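# Drop the towel in the pedal bin, lid closed

## Task

Get the towel inside the pedal bin, then leave the bin so its lid falls shut by itself, with nothing dropped off the table.

## Robot and tools

Robot: two arms, left_arm and right_arm, each ending in a two-finger parallel gripper. In the scene frame the origin sits at table-top height, midway between the nominal bases. +x points out over the table, +z points up, and left_arm is on the +y side. Arm names do not match image sides. Calibrated bases: left_arm at (-0.011, +0.257, 0) m, quat_wxyz (+1.000, 0, 0, +0.015); right_arm at (+0.006, -0.242, 0) m, quat_wxyz (+1.000, 0, 0, -0.014). A two-camera stand is fixed behind the arms.

Frames: each arm's printed end_effector_position (metres) and end_effector_quat_wxyz are in that arm's own base frame. The table is given in the scene frame. Motion offsets use the axes of that arm's current Hand target. The gripper's fingers point along its +z and open and close along its y. end_effector_position is the point between the pads, just under 1 cm behind the tips. Printed poses can be a few cm off, more at long reach.

execute_actions(actions, cameras): actions is a list of actions. Each action is a table of 1 to 15 rows, one row per 1/30 s step. A short table repeats its last row up to step 15. Every row has 14 numbers in [-1, 1]: left_arm dx, dy, dz, rx, ry, rz, opening, then the same seven for right_arm. The six pose numbers are an offset, not a pose. They count from the Hand target at the start of that action, and every row counts from that same start. Scale: 1.0 equals 0.6 m or 180 degrees. rx, ry, rz form one rotation vector. Sending the same offset again moves the arm further. To leave an arm alone, give it six zeros. Opening is absolute: +1 fully open (about 87 mm between pads), 0 about 31–49 mm, -0.5 about 8–21 mm, -1 closed. A 0 opening is a real command, so resend the current opening to keep a gripper as it is. Images come back only for an empty actions list or when cameras names them ("all" gives every camera). An unknown camera name makes the call invalid.

move(target, speed, blend, opening_speed, blocking, cameras): drives each gripper in a straight line toward its target. target is one 14-number row laid out as above, or a list of up to 15 rows. Every row is an offset from the Hand target at the start of the move, not from the row before. speed is the top path speed in m/s, 0.002 to 2.9, default 0.25. Turning is limited to twice that value in rad/s. speed can be one number or one per target. blend (m) rounds the corners at intermediate targets; 0 means stop at each. opening_speed (≥0.2 per second on the -1..+1 scale) ramps the fingers gradually. blocking=false returns after about 0.5 s while the motion carries on. The whole move is capped at 10 s. Paths do not avoid obstacles or the other arm. Do not route a gripper close past its own base, because the elbow can whip round. The result adds a "move:" line saying how it ended (done, off_target, moving, held, fault) and which limits acted. limits=paced means the pose was clipped; limits=held means steps were withheld.

wait(seconds): 0 to 3600. It sends nothing new and lets a running move continue. stop(): brakes a running move; braking needs some room. zoom_image(camera, region): gives a closer look at part of the latest image from cam_high, cam_low, cam_left_wrist or cam_right_wrist. region is [x0, y0, x1, y1] in pixels, at most 504 by 504. Images are 896x504. read_manual(section): licence texts only. finished_scene(scene): ends the current scene, giving its number. Make no further call in that reply after ending scene 1.

Results: each arm's pose, Hand target (the last commanded pose after clipping, which is the base for the next offsets), joint positions, velocities and torques, grip_measured, and Tool commands. Calls that ran actions also list some per-step positions. The controller limits a commanded orientation to within 40 degrees of the measured one. Friction and gravity can leave a gripper short, low or tilted. A later execute_actions call re-requests the Hand target even with zero offsets. If the gripper still falls short, send the gap as an offset. Check tilt after each move. Small commands may go sideways or not happen at all.

Gripping: to hold something, command an opening roughly 0.04 below the grip_measured reading at first contact (up to 0.11 near the ends). Each pad can give about 20 N. Closing fast presses harder. Never close one gripper on the other arm's fingers.

Avoid: dropping the towel, or releasing it while it is moving. Avoid slams, hard hits on fixed or heavy objects, and strong pushes. An arm that is blocked keeps pushing until you command its target back past the gripper. Keep the arms and grippers from touching each other, since the clearance check will not prevent it. Anything that falls off the table, or is put down off it, fails the task. Avoid long stretched reaches and pushes into unreachable poses, because these heat the motors. MOTOR HOT appears at 75 °C. At 90 °C that arm folds and idles, and at 100 °C it goes limp. Lower your speed near contact.

Each tool is called after "Call:" as a command line: name --argument value for each argument, lists and objects as JSON in quotes; but a table of rows of numbers goes row by row, as --pt "numbers of a row", without its own name.

## Session

Call:
execute_actions --actions '[]'

Nothing of this call was run. Scene 2 begins with your next reply.

Call:
execute_actions --actions '[]'

Scene clock: 0.00 s.
left_arm: end_effector_position=(+0.3753, -0.0088, +0.0525) grip_measured=+1.000 end_effector_quat_wxyz=(+0.576, -0.005, +0.817, +0.023) | right_arm: end_effector_position=(+0.3918, -0.0402, +0.0599) grip_measured=+1.000 end_effector_quat_wxyz=(+0.615, +0.103, +0.780, -0.052)
Joint positions: left_arm=[-0.077 1.508 0.343 0.821 -0.117 -0.008 1] | right_arm=[-0.034 1.626 0.348 1.034 0.176 0.091 1]
Joint velocities: within noise
Joint torques (N m): no reading
Heat: left arm: 38 °C; right arm: 35 °C.
Hand target: left_arm +0.3755, -0.0088, +0.0526; +0.575, -0.005, +0.818, +0.023 | right_arm +0.3958, -0.0403, +0.0685; +0.626, +0.103, +0.772, -0.051
Tool commands: left_gripper/opening=+1.0 right_gripper/opening=+1.0

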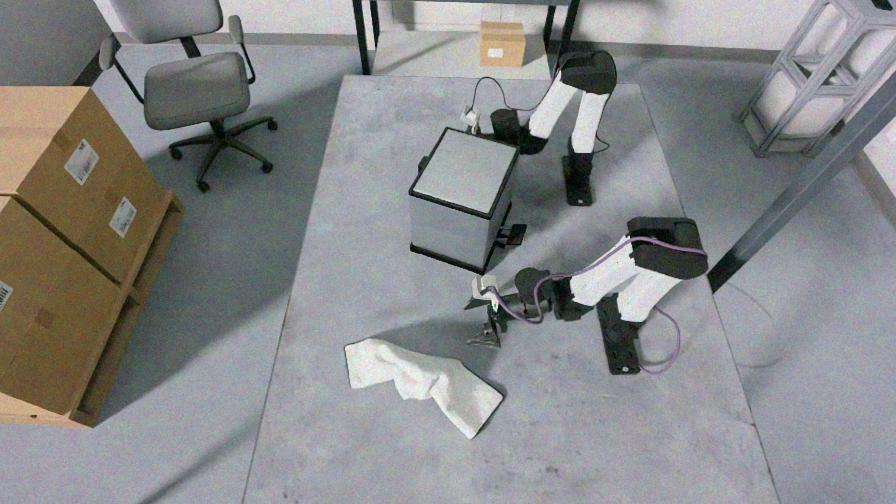

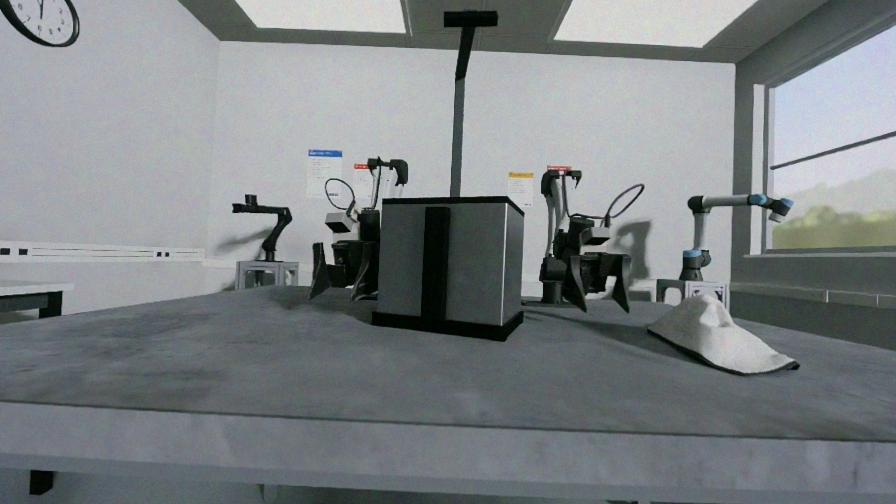

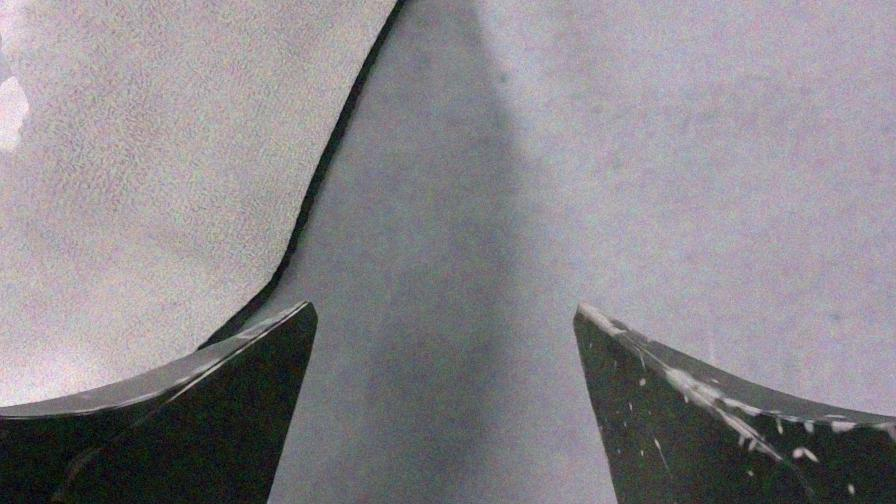

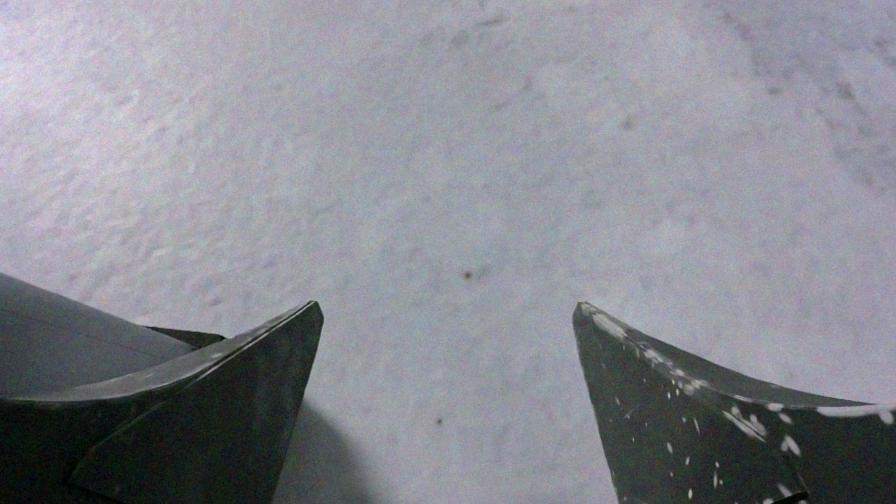

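Call:
move --target '[-0.3,0.13,0.115,0,0.22,0,1,-0.222,0.007,-0.389,0,0.2,0,-1]' --speed 0.4 --cameras '["all"]'

Scene clock: 23.07 s.
left_arm: end_effector_position=(+0.4984, +0.0696, +0.2101) grip_measured=+1.000 end_effector_quat_wxyz=(+0.278, -0.017, +0.960, +0.026) | right_arm: end_effector_position=(+0.1984, -0.0013, +0.2398) grip_measured=-0.999 end_effector_quat_wxyz=(+0.347, +0.109, +0.931, -0.022)
Joint positions: left_arm=[0.136 2.242 2.51 -1.273 0.014 0.096 1] | right_arm=[0.098 0.906 1.234 -1.207 0.181 0.267 0]
Joint torques (N m): left_arm=[0.14 -10.43 8.03 1.12 0.13 0.04] | right_arm=[-0.94 -0.94 8.42 1.26 0.05 -0.01]
Heat: left arm: 39 °C; right arm: 37 °C.
Hand target: left_arm +0.4986, +0.0687, +0.2013; +0.264, -0.013, +0.964, +0.020 | right_arm +0.1999, -0.0007, +0.2481; +0.356, +0.114, +0.927, -0.016
Off the commanded pose: left_arm 0.009 m, 2 deg | right_arm 0.009 m, 1 deg.
move: done; limits=paced

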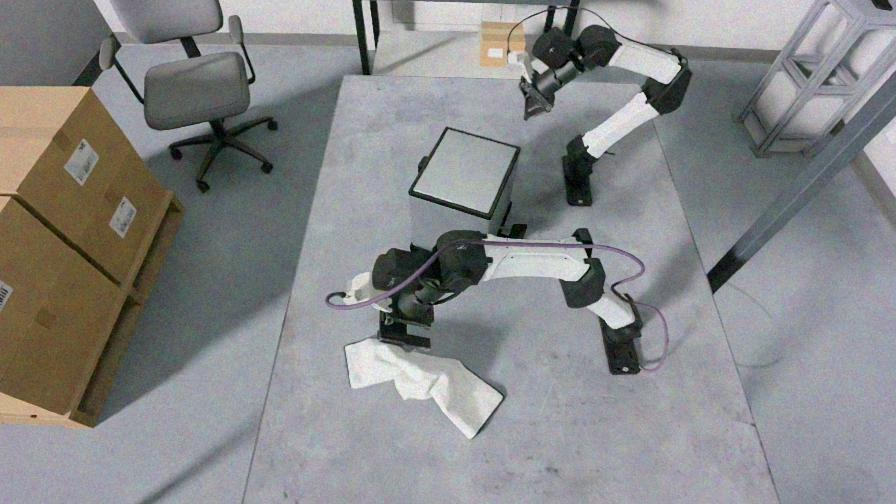

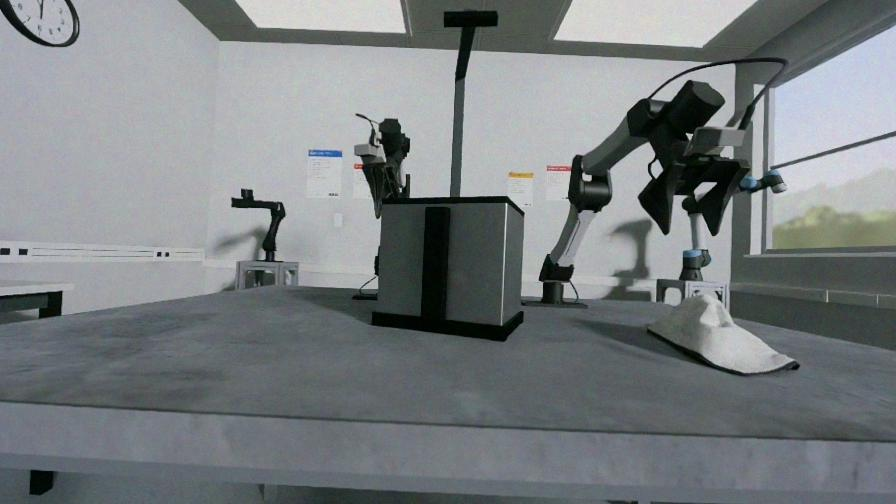

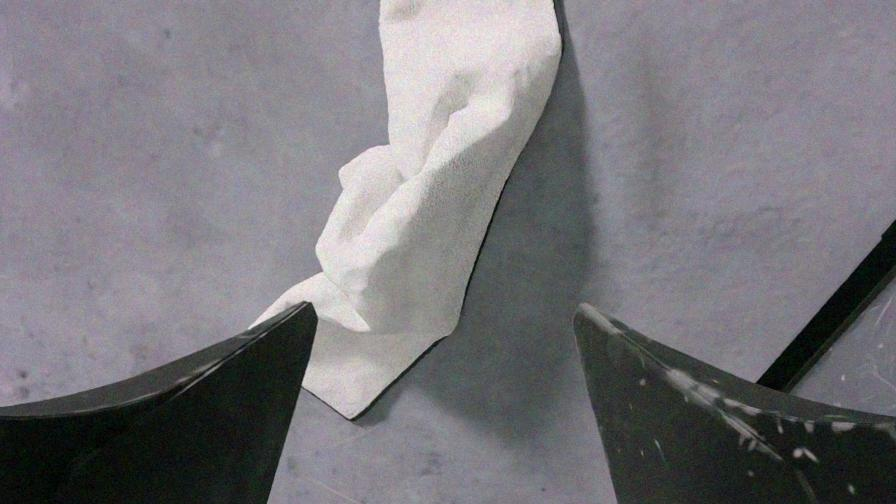

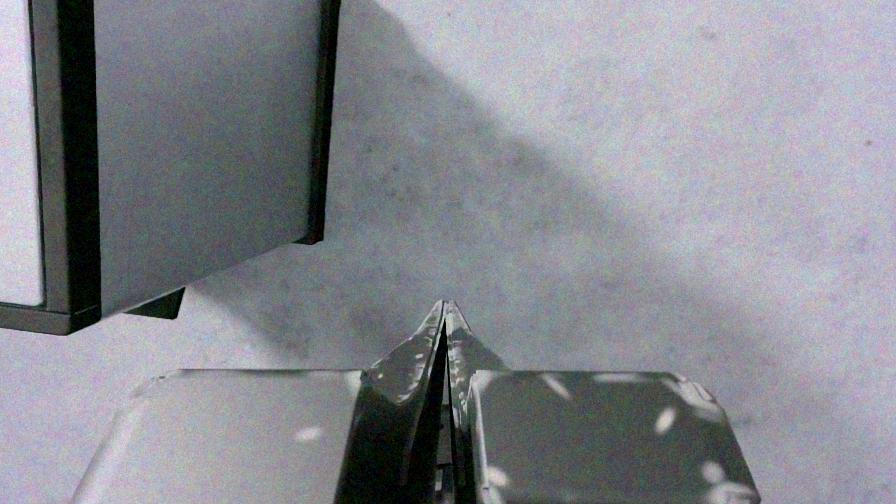

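Call:
move --target '[0.128,0.038,0.273,0.056,0,0.0895,1,0.113,0.21,-0.07,-0.181,0.01,-0.21,-1]' --speed 0.3 --cameras '["all"]'

Scene clock: 37.10 s.
left_arm: end_effector_position=(+0.5194, +0.0982, +0.0422) grip_measured=+1.000 end_effector_quat_wxyz=(+0.274, +0.145, +0.951, -0.016) | right_arm: end_effector_position=(+0.1504, +0.1357, +0.2403) grip_measured=-0.999 end_effector_quat_wxyz=(+0.332, -0.284, +0.891, +0.123)
Joint positions: left_arm=[0.226 2.265 1.871 -0.664 0.224 0.469 1] | right_arm=[0.77 0.898 1.222 -1.173 0.071 0.125 0]
Joint torques (N m): left_arm=[0.53 -10.88 5.59 1.3 0.34 0.06] | right_arm=[0.1 -0.79 5.79 1.5 0 -0.13]
Heat: left arm: 41 °C; right arm: 40 °C.
Hand target: left_arm +0.5151, +0.0978, +0.0221; +0.259, +0.146, +0.955, -0.027 | right_arm +0.1515, +0.1402, +0.2409; +0.335, -0.291, +0.887, +0.129
Off the commanded pose: left_arm 0.021 m, 2 deg | right_arm 0.005 m, 1 deg.
move: off_target (left_arm)

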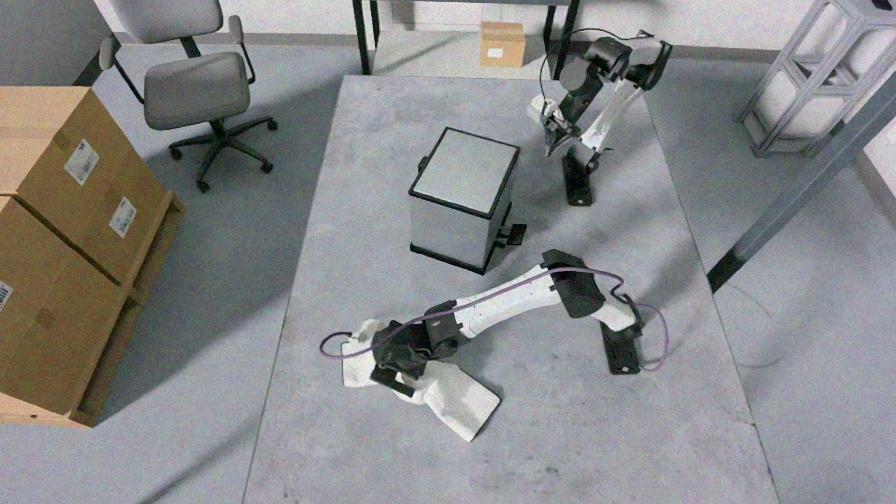

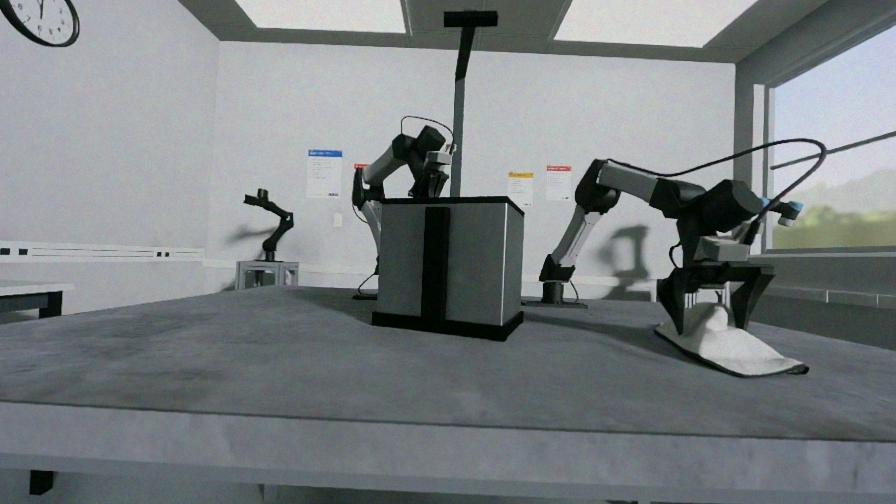

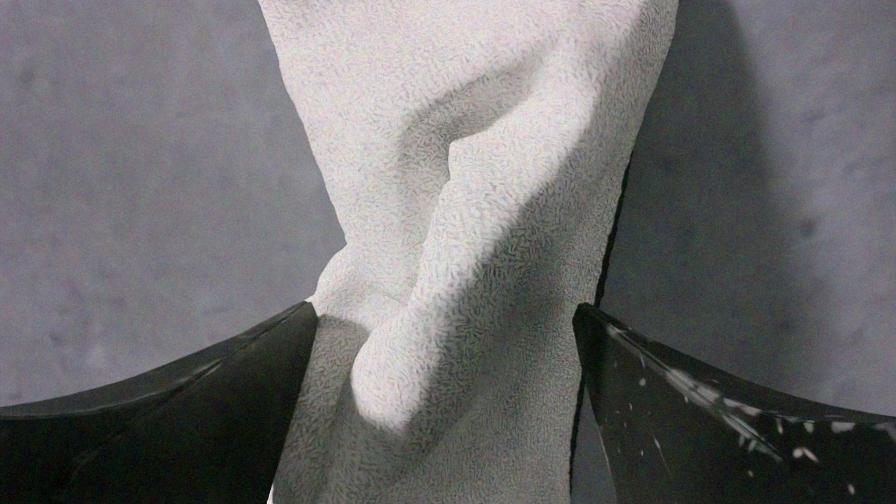

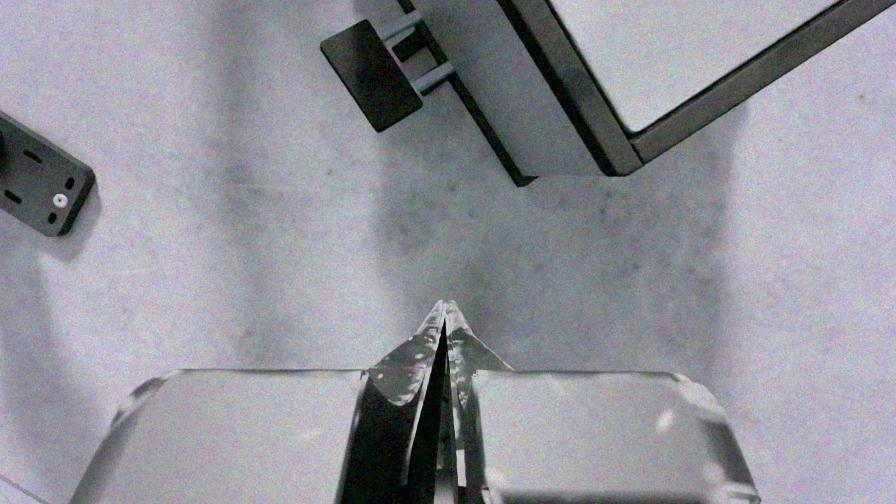

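Call:
move --pt "0.015 0 0.026 0 0 0 1 0.02 0.044 0.163 -0.022 0 -0.025 -1" --pt "0.015 0 0.026 0 0 0 -1 0.04 0.088 0.327 -0.044 0.002 -0.05 -1" --speed 0.25 --cameras '["cam_left_wrist","cam_right_wrist"]'

Scene clock: 50.37 s.
left_arm: end_effector_position=(+0.5219, +0.0980, +0.0278) grip_measured=-0.564 end_effector_quat_wxyz=(+0.279, +0.146, +0.949, -0.019) | right_arm: end_effector_position=(+0.2253, +0.2643, +0.1102) grip_measured=-0.999 end_effector_quat_wxyz=(+0.374, -0.362, +0.836, +0.173)
Joint positions: left_arm=[0.228 2.279 1.833 -0.603 0.235 0.471 0.218] | right_arm=[0.87 1.273 0.795 -0.244 0.022 0.044 0]
Joint torques (N m): left_arm=[0.4 -10.58 5.37 1.32 0.23 0.02] | right_arm=[0.32 -2.45 4.75 0.87 -0.25 -0.11]
Heat: left arm: 44 °C; right arm: 40 °C.
Hand target: left_arm +0.5152, +0.0982, +0.0040; +0.259, +0.146, +0.955, -0.027 | right_arm +0.2071, +0.2550, +0.0810; +0.321, -0.383, +0.851, +0.162
Off the commanded pose: left_arm 0.025 m, 3 deg | right_arm 0.036 m, 7 deg.
move: off_target (left_arm, right_arm); target 2's new opening was sent with left_arm's hand 0.024 m and 2 deg from that target

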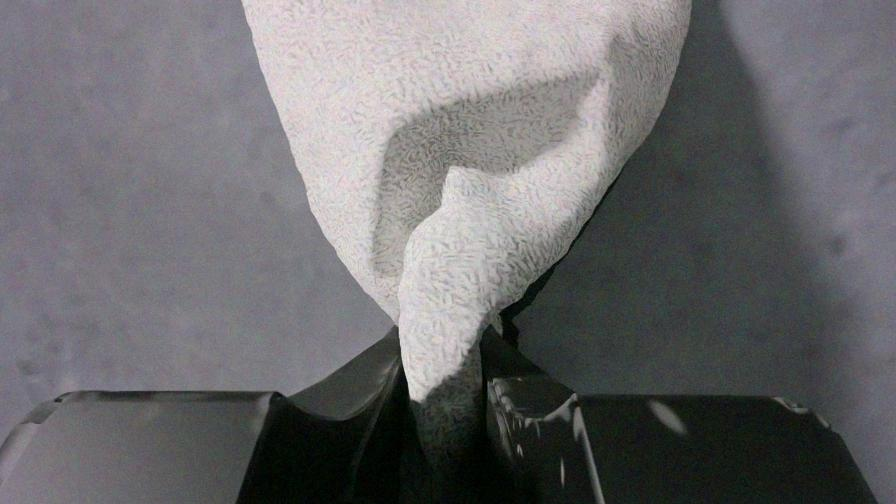

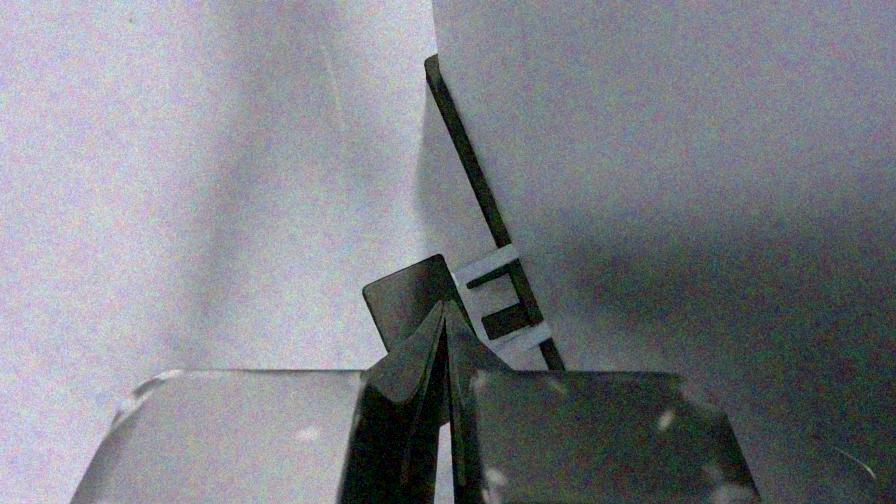

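Call:
move --pt "-0.14 -0.006 -0.35 0 -0.11 0 -1 -0.017 0.005 -0.12 0 -0.14 0 -1" --pt "-0.282 -0.013 -0.698 0 -0.22 0 -1 0.034 0.002 0.017 0 -0.14 0 -1" --speed 0.3 --blend 0.02 --cameras '["all"]'

Scene clock: 68.03 s.
left_arm: end_effector_position=(+0.4464, +0.0979, +0.4573) grip_measured=-0.564 end_effector_quat_wxyz=(+0.596, +0.127, +0.791, -0.059) | right_arm: end_effector_position=(+0.2077, +0.2526, +0.0747) grip_measured=-1.000 end_effector_quat_wxyz=(+0.521, -0.328, +0.750, +0.243)
Joint positions: left_arm=[0.431 2.018 2.851 -1.196 0.656 0.288 0.218] | right_arm=[0.906 1.125 0.233 0.544 0.054 0.043 0]
Joint torques (N m): left_arm=[0.57 -7.19 5.74 1.62 0.29 -0.11] | right_arm=[-0.14 -1.76 5.07 1.47 -0.12 0]
Heat: left arm: 46 °C; right arm: 39 °C.
Hand target: left_arm +0.4490, +0.0996, +0.4508; +0.567, +0.128, +0.811, -0.075 | right_arm +0.2003, +0.2499, +0.0597; +0.499, -0.338, +0.761, +0.241
Off the commanded pose: left_arm 0.007 m, 4 deg | right_arm 0.017 m, 3 deg.
elbow stopped short (left arm): the move would have taken joint 3 (elbow) straighter than the controller allows.
move: off_target (left_arm, right_arm)

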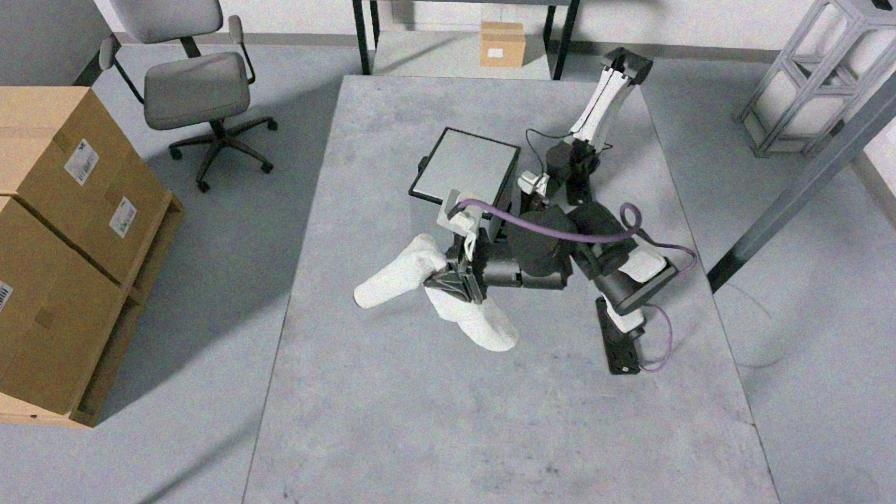

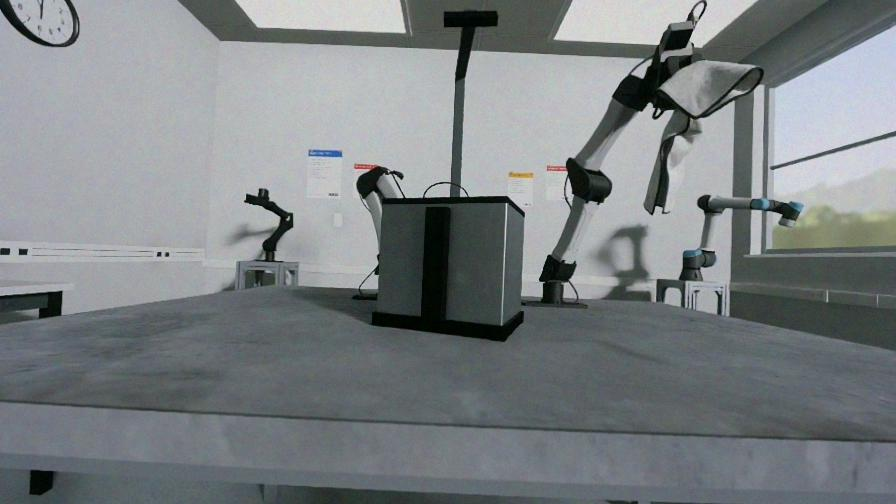

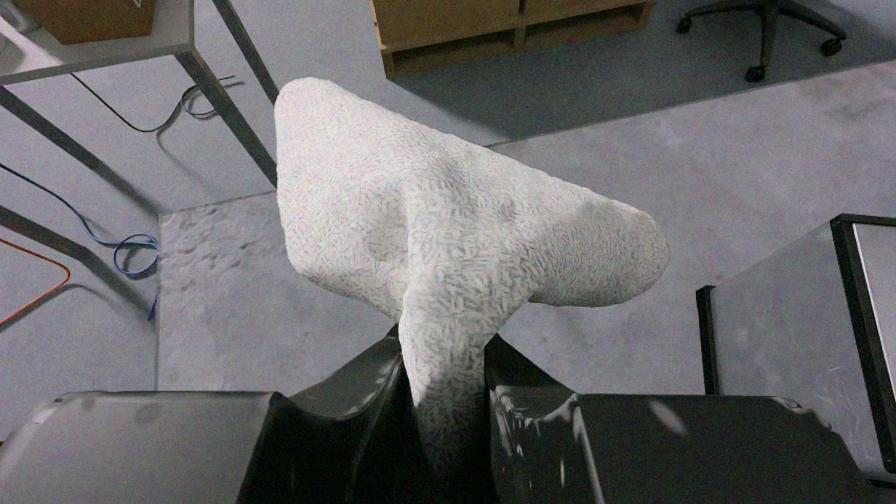

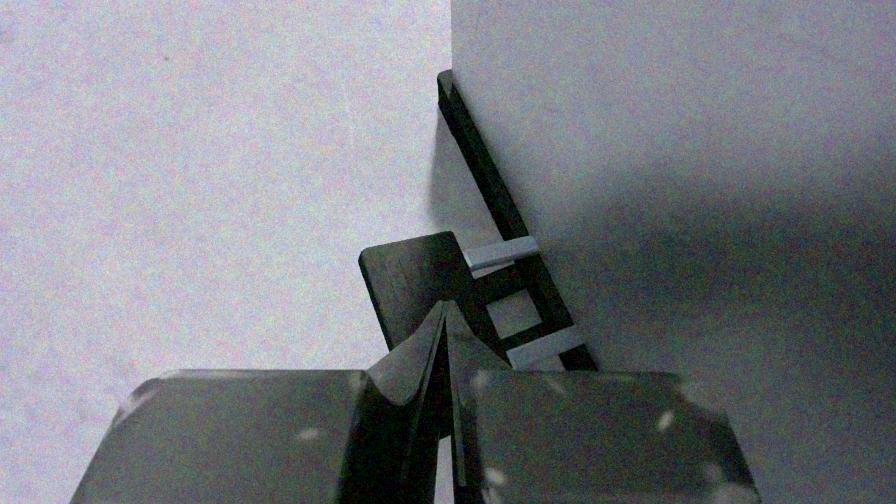

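Call:
move --target '[0,0,0,0,0,0,-1,0.092,-0.003,0.039,0,0,0,-1]' --speed 0.12 --cameras '["cam_high","cam_low","cam_right_wrist"]'

Scene clock: 72.67 s.
left_arm: end_effector_position=(+0.4464, +0.0979, +0.4572) grip_measured=-0.564 end_effector_quat_wxyz=(+0.596, +0.127, +0.791, -0.059) | right_arm: end_effector_position=(+0.2130, +0.2618, +0.0407) grip_measured=-1.000 end_effector_quat_wxyz=(+0.556, -0.316, +0.722, +0.266)
Joint positions: left_arm=[0.431 2.018 2.851 -1.197 0.656 0.288 0.218] | right_arm=[0.906 1.56 0.107 1.209 0.046 0.046 0]
Joint torques (N m): left_arm=[0.54 -7.12 5.74 1.62 0.32 -0.11] | right_arm=[-0.17 -1.81 2.25 0.68 -0.04 -0.03]
Heat: left arm: 46 °C; right arm: 39 °C.
Hand target: left_arm +0.4490, +0.0996, +0.4508; +0.567, +0.128, +0.810, -0.075 | right_arm +0.2005, +0.2501, -0.0002; +0.499, -0.338, +0.761, +0.241
Off the commanded pose: left_arm 0.007 m, 4 deg | right_arm 0.044 m, 9 deg.
elbow stopped short (left arm): the move would have taken joint 3 (elbow) straighter than the controller allows.
move: off_target (right_arm)

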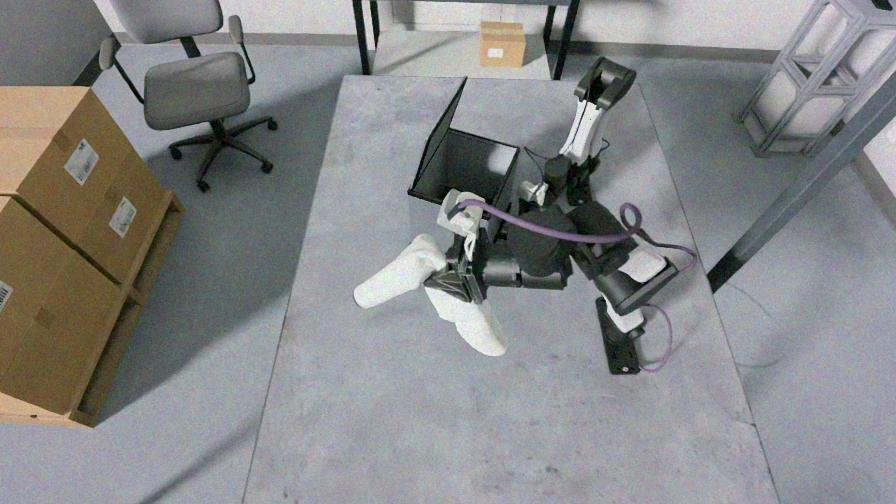

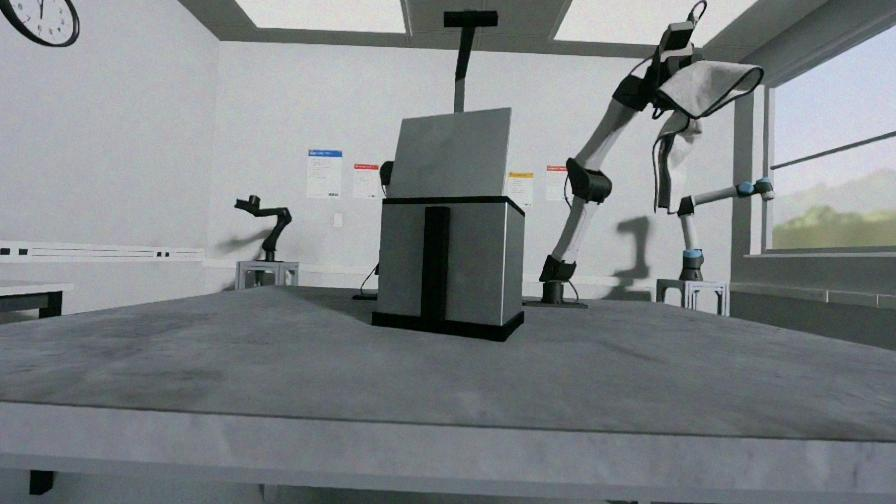

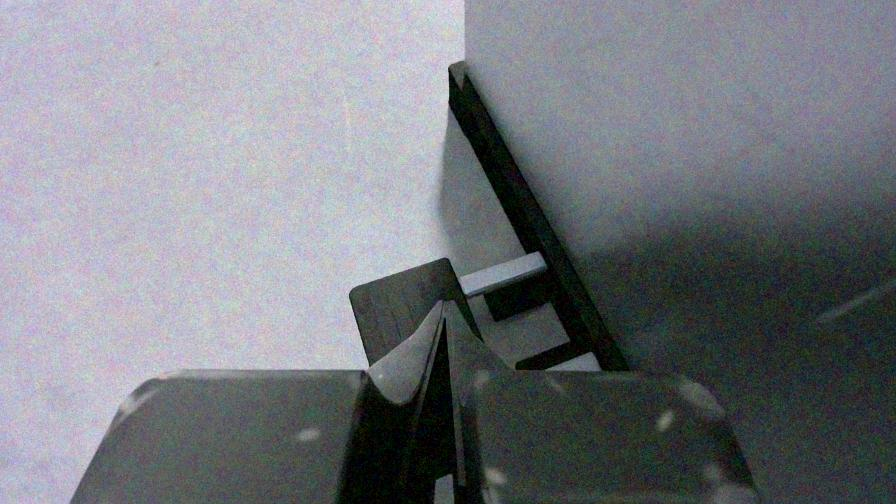

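Call:
move --pt "-0.069 -0.66 0.1 0.12 0 0.044 -1 0 0 0 0 0 0 -1" --pt "0.064 -0.702 0.17 0.12 0.08 0.044 -1 0 0 0 0 0 0 -1" --speed 0.25 --blend 0.02 --cameras '["cam_high","cam_low","cam_left_wrist"]'

Scene clock: 85.40 s.
left_arm: end_effector_position=(+0.3990, -0.3233, +0.3852) grip_measured=-0.566 end_effector_quat_wxyz=(+0.479, +0.291, +0.805, -0.192) | right_arm: end_effector_position=(+0.2129, +0.2618, +0.0402) grip_measured=-1.000 end_effector_quat_wxyz=(+0.555, -0.316, +0.722, +0.266)
Joint positions: left_arm=[-0.661 2.152 2.856 -1.191 0.059 -0.002 0.217] | right_arm=[0.906 1.562 0.107 1.211 0.046 0.046 0]
Joint torques (N m): left_arm=[-0.08 -7.84 5.94 1.7 -0.15 -0.12] | right_arm=[-0.16 -1.88 2.19 0.69 -0.04 -0.03]
Heat: left arm: 45 °C; right arm: 38 °C.
Hand target: left_arm +0.4051, -0.3255, +0.3699; +0.431, +0.295, +0.836, -0.170 | right_arm +0.2005, +0.2501, -0.0003; +0.499, -0.338, +0.761, +0.241
Off the commanded pose: left_arm 0.017 m, 7 deg | right_arm 0.044 m, 9 deg.
elbow stopped short (left arm): the move would have taken joint 3 (elbow) straighter than the controller allows.
move: off_target (left_arm)

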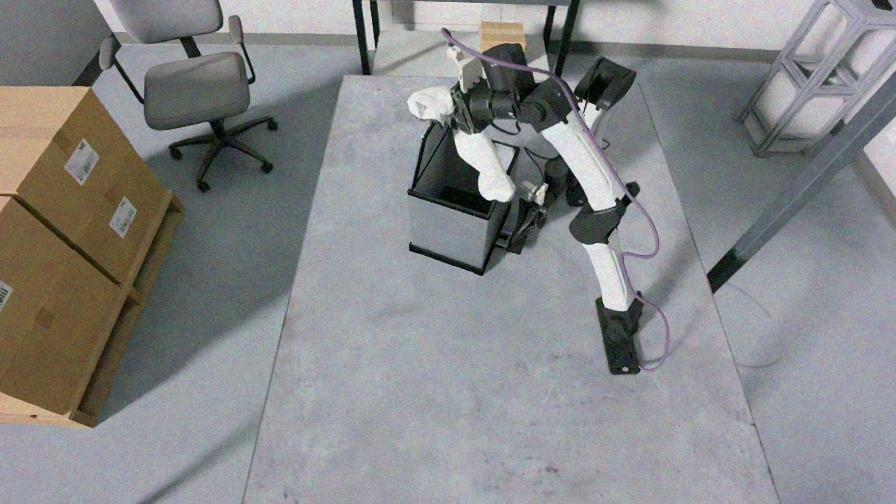

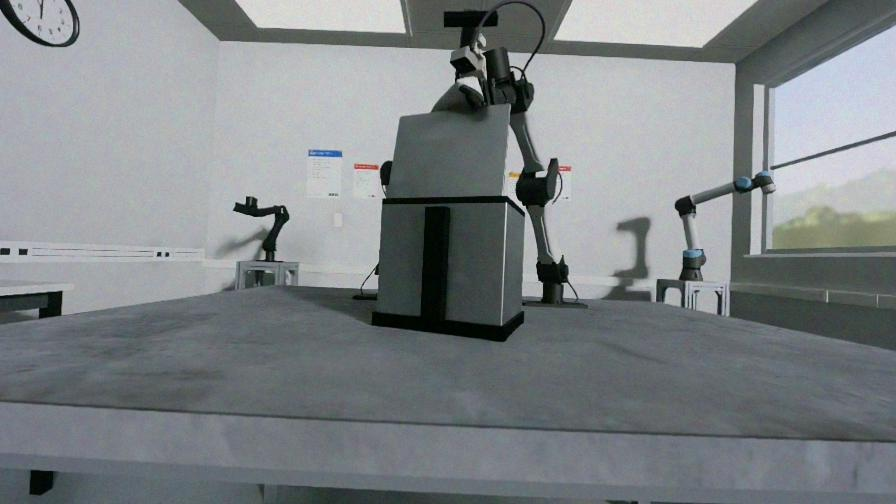

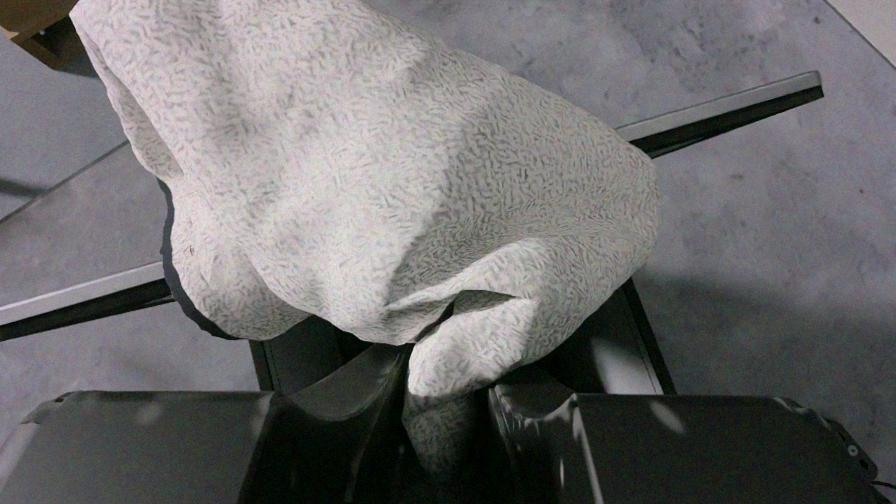

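Call:
move --pt "0.028 -0.023 -0.185 0 0.09 0 -1 0 0 0 0 0 0 -1" --pt "0.117 -0.013 -0.021 0 0.09 0 -1 0 0 0 0 0 0 -1" --speed 0.25 --cameras '["cam_high","cam_low","cam_left_wrist"]'

Scene clock: 96.80 s.
left_arm: end_effector_position=(+0.3585, -0.3013, +0.3238) grip_measured=-0.567 end_effector_quat_wxyz=(+0.348, +0.310, +0.872, -0.148) | right_arm: end_effector_position=(+0.2131, +0.2620, +0.0407) grip_measured=-1.000 end_effector_quat_wxyz=(+0.556, -0.316, +0.721, +0.266)
Joint positions: left_arm=[-0.682 2.177 2.856 -1.474 0.042 -0.017 0.216] | right_arm=[0.906 1.562 0.107 1.213 0.046 0.046 0]
Joint torques (N m): left_arm=[-0.01 -9.89 5.72 1.51 -0.09 0] | right_arm=[-0.16 -1.92 2.17 0.67 -0.04 -0.02]
Heat: left arm: 45 °C; right arm: 38 °C.
Hand target: left_arm +0.3603, -0.3004, +0.3196; +0.309, +0.316, +0.888, -0.127 | right_arm +0.2005, +0.2502, -0.0002; +0.499, -0.338, +0.761, +0.241
Off the commanded pose: left_arm 0.005 m, 5 deg | right_arm 0.044 m, 9 deg.
elbow stopped short (left arm): the move would have taken joint 3 (elbow) straighter than the controller allows.
move: off_target (left_arm)

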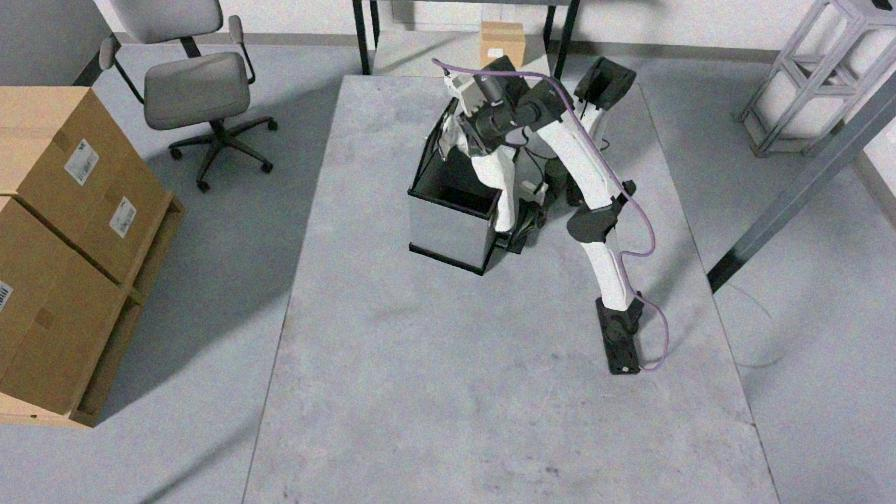

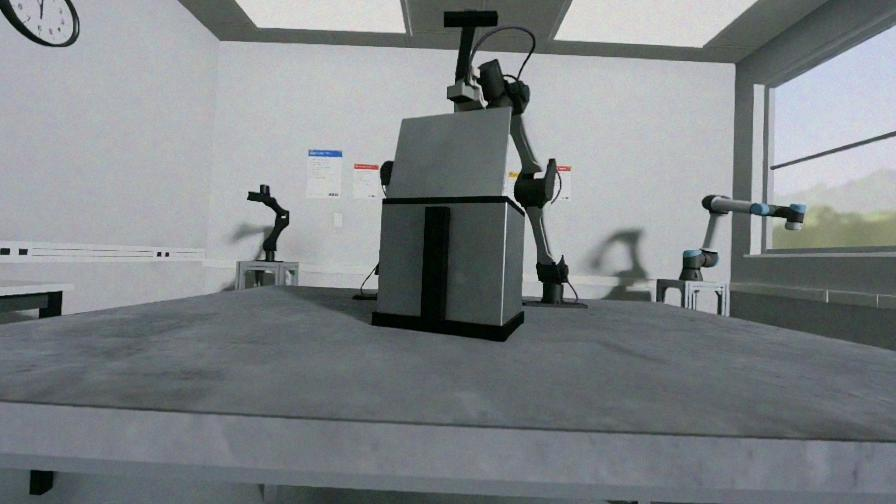

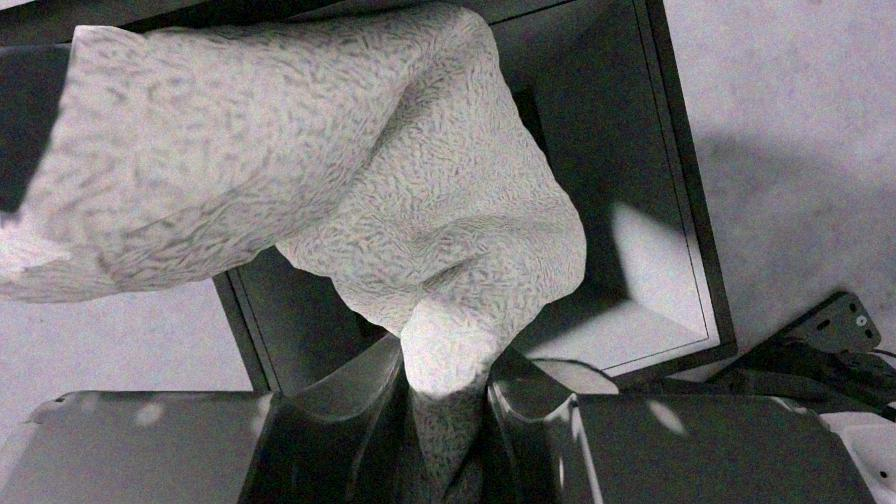

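Call:
move --target '[-0.086,-0.024,0.135,0,0,0,-1,0,0,0,0,0,0,-1]' --speed 0.25 --cameras '["cam_high","cam_left_wrist"]'

Scene clock: 108.13 s.
left_arm: end_effector_position=(+0.3972, -0.3562, +0.2886) grip_measured=-0.573 end_effector_quat_wxyz=(+0.372, +0.310, +0.860, -0.161) | right_arm: end_effector_position=(+0.2129, +0.2619, +0.0399) grip_measured=-1.000 end_effector_quat_wxyz=(+0.555, -0.316, +0.722, +0.266)
Joint positions: left_arm=[-0.719 2.311 2.856 -1.28 0.027 -0.038 0.213] | right_arm=[0.906 1.566 0.107 1.214 0.046 0.046 0]
Joint torques (N m): left_arm=[0.4 -9.61 6.48 2.57 -0.15 -0.09] | right_arm=[-0.17 -2.03 2.19 0.67 -0.04 -0.03]
Heat: left arm: 46 °C; right arm: 37 °C.
Hand target: left_arm +0.4206, -0.3705, +0.2895; +0.309, +0.316, +0.888, -0.127 | right_arm +0.2005, +0.2502, -0.0002; +0.499, -0.338, +0.761, +0.241
Off the commanded pose: left_arm 0.027 m, 9 deg | right_arm 0.044 m, 9 deg.
elbow stopped short (left arm): the move would have taken joint 3 (elbow) straighter than the controller allows.
move: off_target (left_arm)

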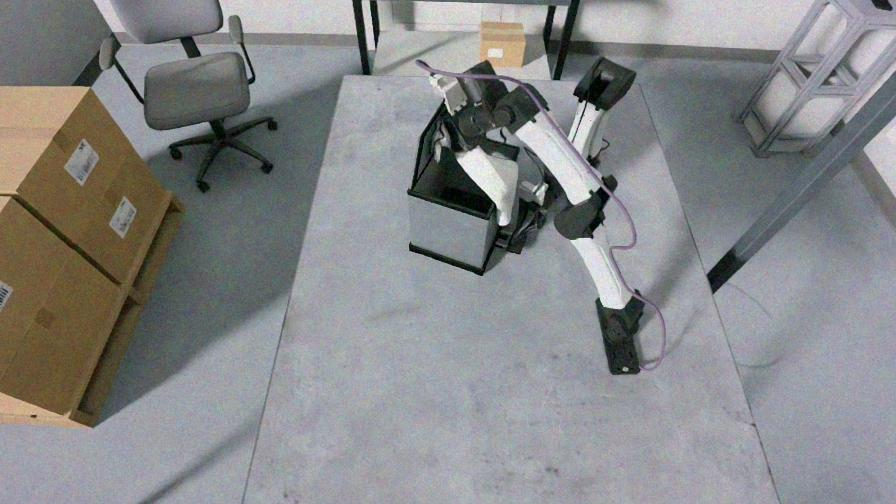

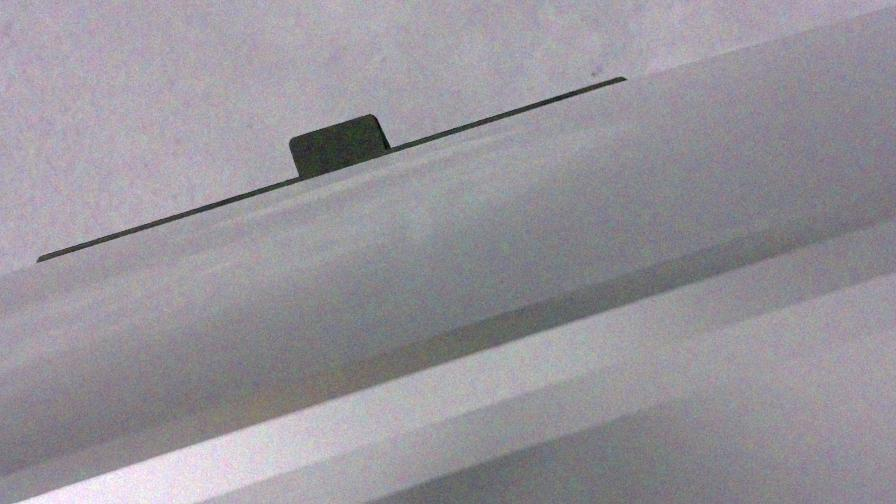

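Call:
move --pt "-0.075 -0.017 -0.217 0 -0.07 0 -1 0 0 0 0 0 0 -1" --pt "-0.118 -0.005 -0.183 0 -0.07 0 -1 0 0 0 0 0 0 -1" --pt "-0.032 -0.003 -0.081 0 -0.07 0 -1 0 0 0 0 0 0 -1" --speed 0.25 --blend 0.01 --cameras '["cam_high","cam_low","cam_left_wrist"]'

Scene clock: 117.30 s.
left_arm: end_effector_position=(+0.3963, -0.3585, +0.3517) grip_measured=-0.573 end_effector_quat_wxyz=(+0.452, +0.293, +0.820, -0.191) | right_arm: end_effector_position=(+0.2131, +0.2621, +0.0404) grip_measured=-1.000 end_effector_quat_wxyz=(+0.556, -0.316, +0.721, +0.266)
Joint positions: left_arm=[-0.727 2.228 2.864 -1.181 0.013 -0.048 0.213] | right_arm=[0.906 1.566 0.107 1.216 0.046 0.046 0]
Joint torques (N m): left_arm=[0.64 -8.9 5.41 1.97 -0.15 0.02] | right_arm=[-0.17 -2.06 2.17 0.65 -0.04 -0.03]
Heat: left arm: 47 °C; right arm: 37 °C.
Hand target: left_arm +0.4083, -0.3607, +0.3395; +0.405, +0.300, +0.849, -0.160 | right_arm +0.2005, +0.2502, -0.0002; +0.499, -0.338, +0.761, +0.241
Off the commanded pose: left_arm 0.017 m, 7 deg | right_arm 0.044 m, 9 deg.
elbow stopped short (left arm): the move would have taken joint 3 (elbow) straighter than the controller allows.
move: off_target (left_arm)

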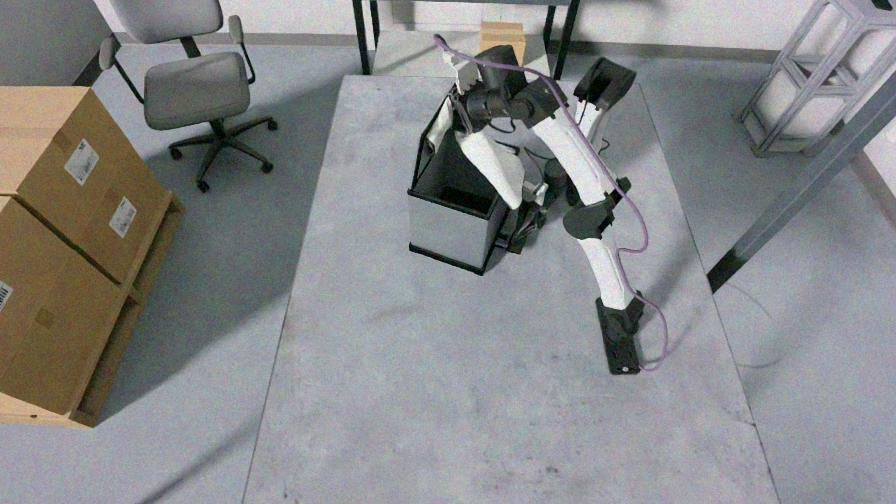

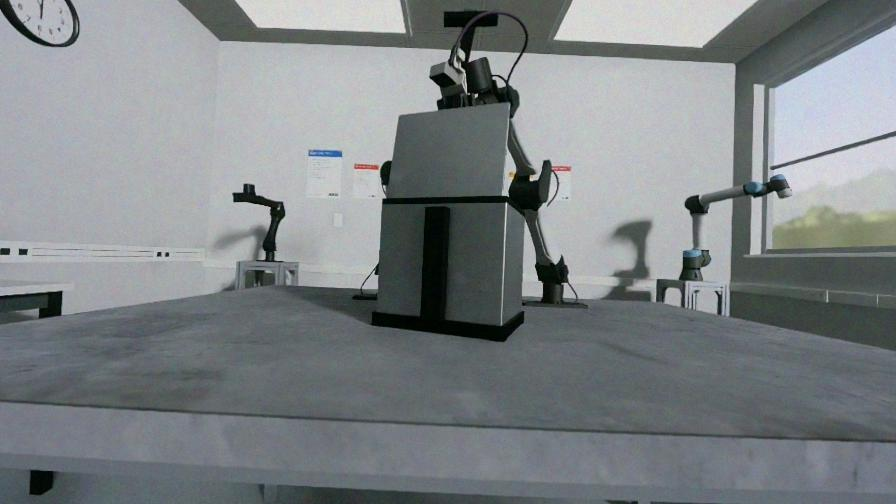

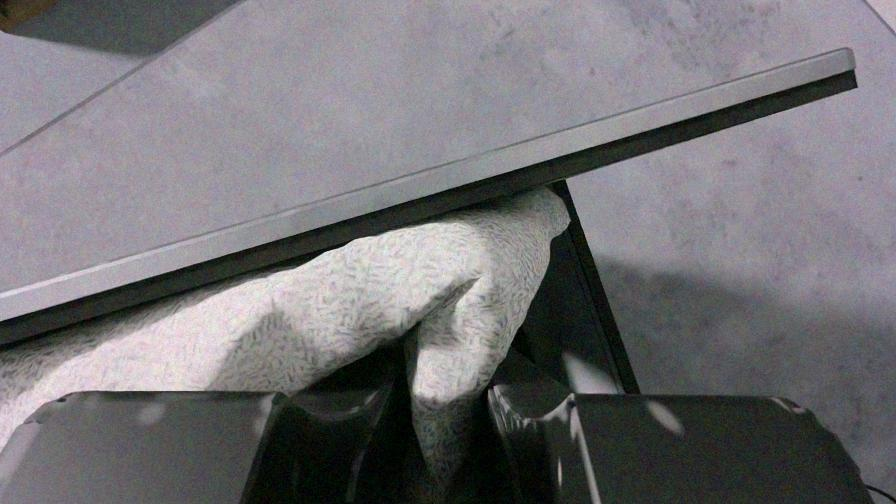

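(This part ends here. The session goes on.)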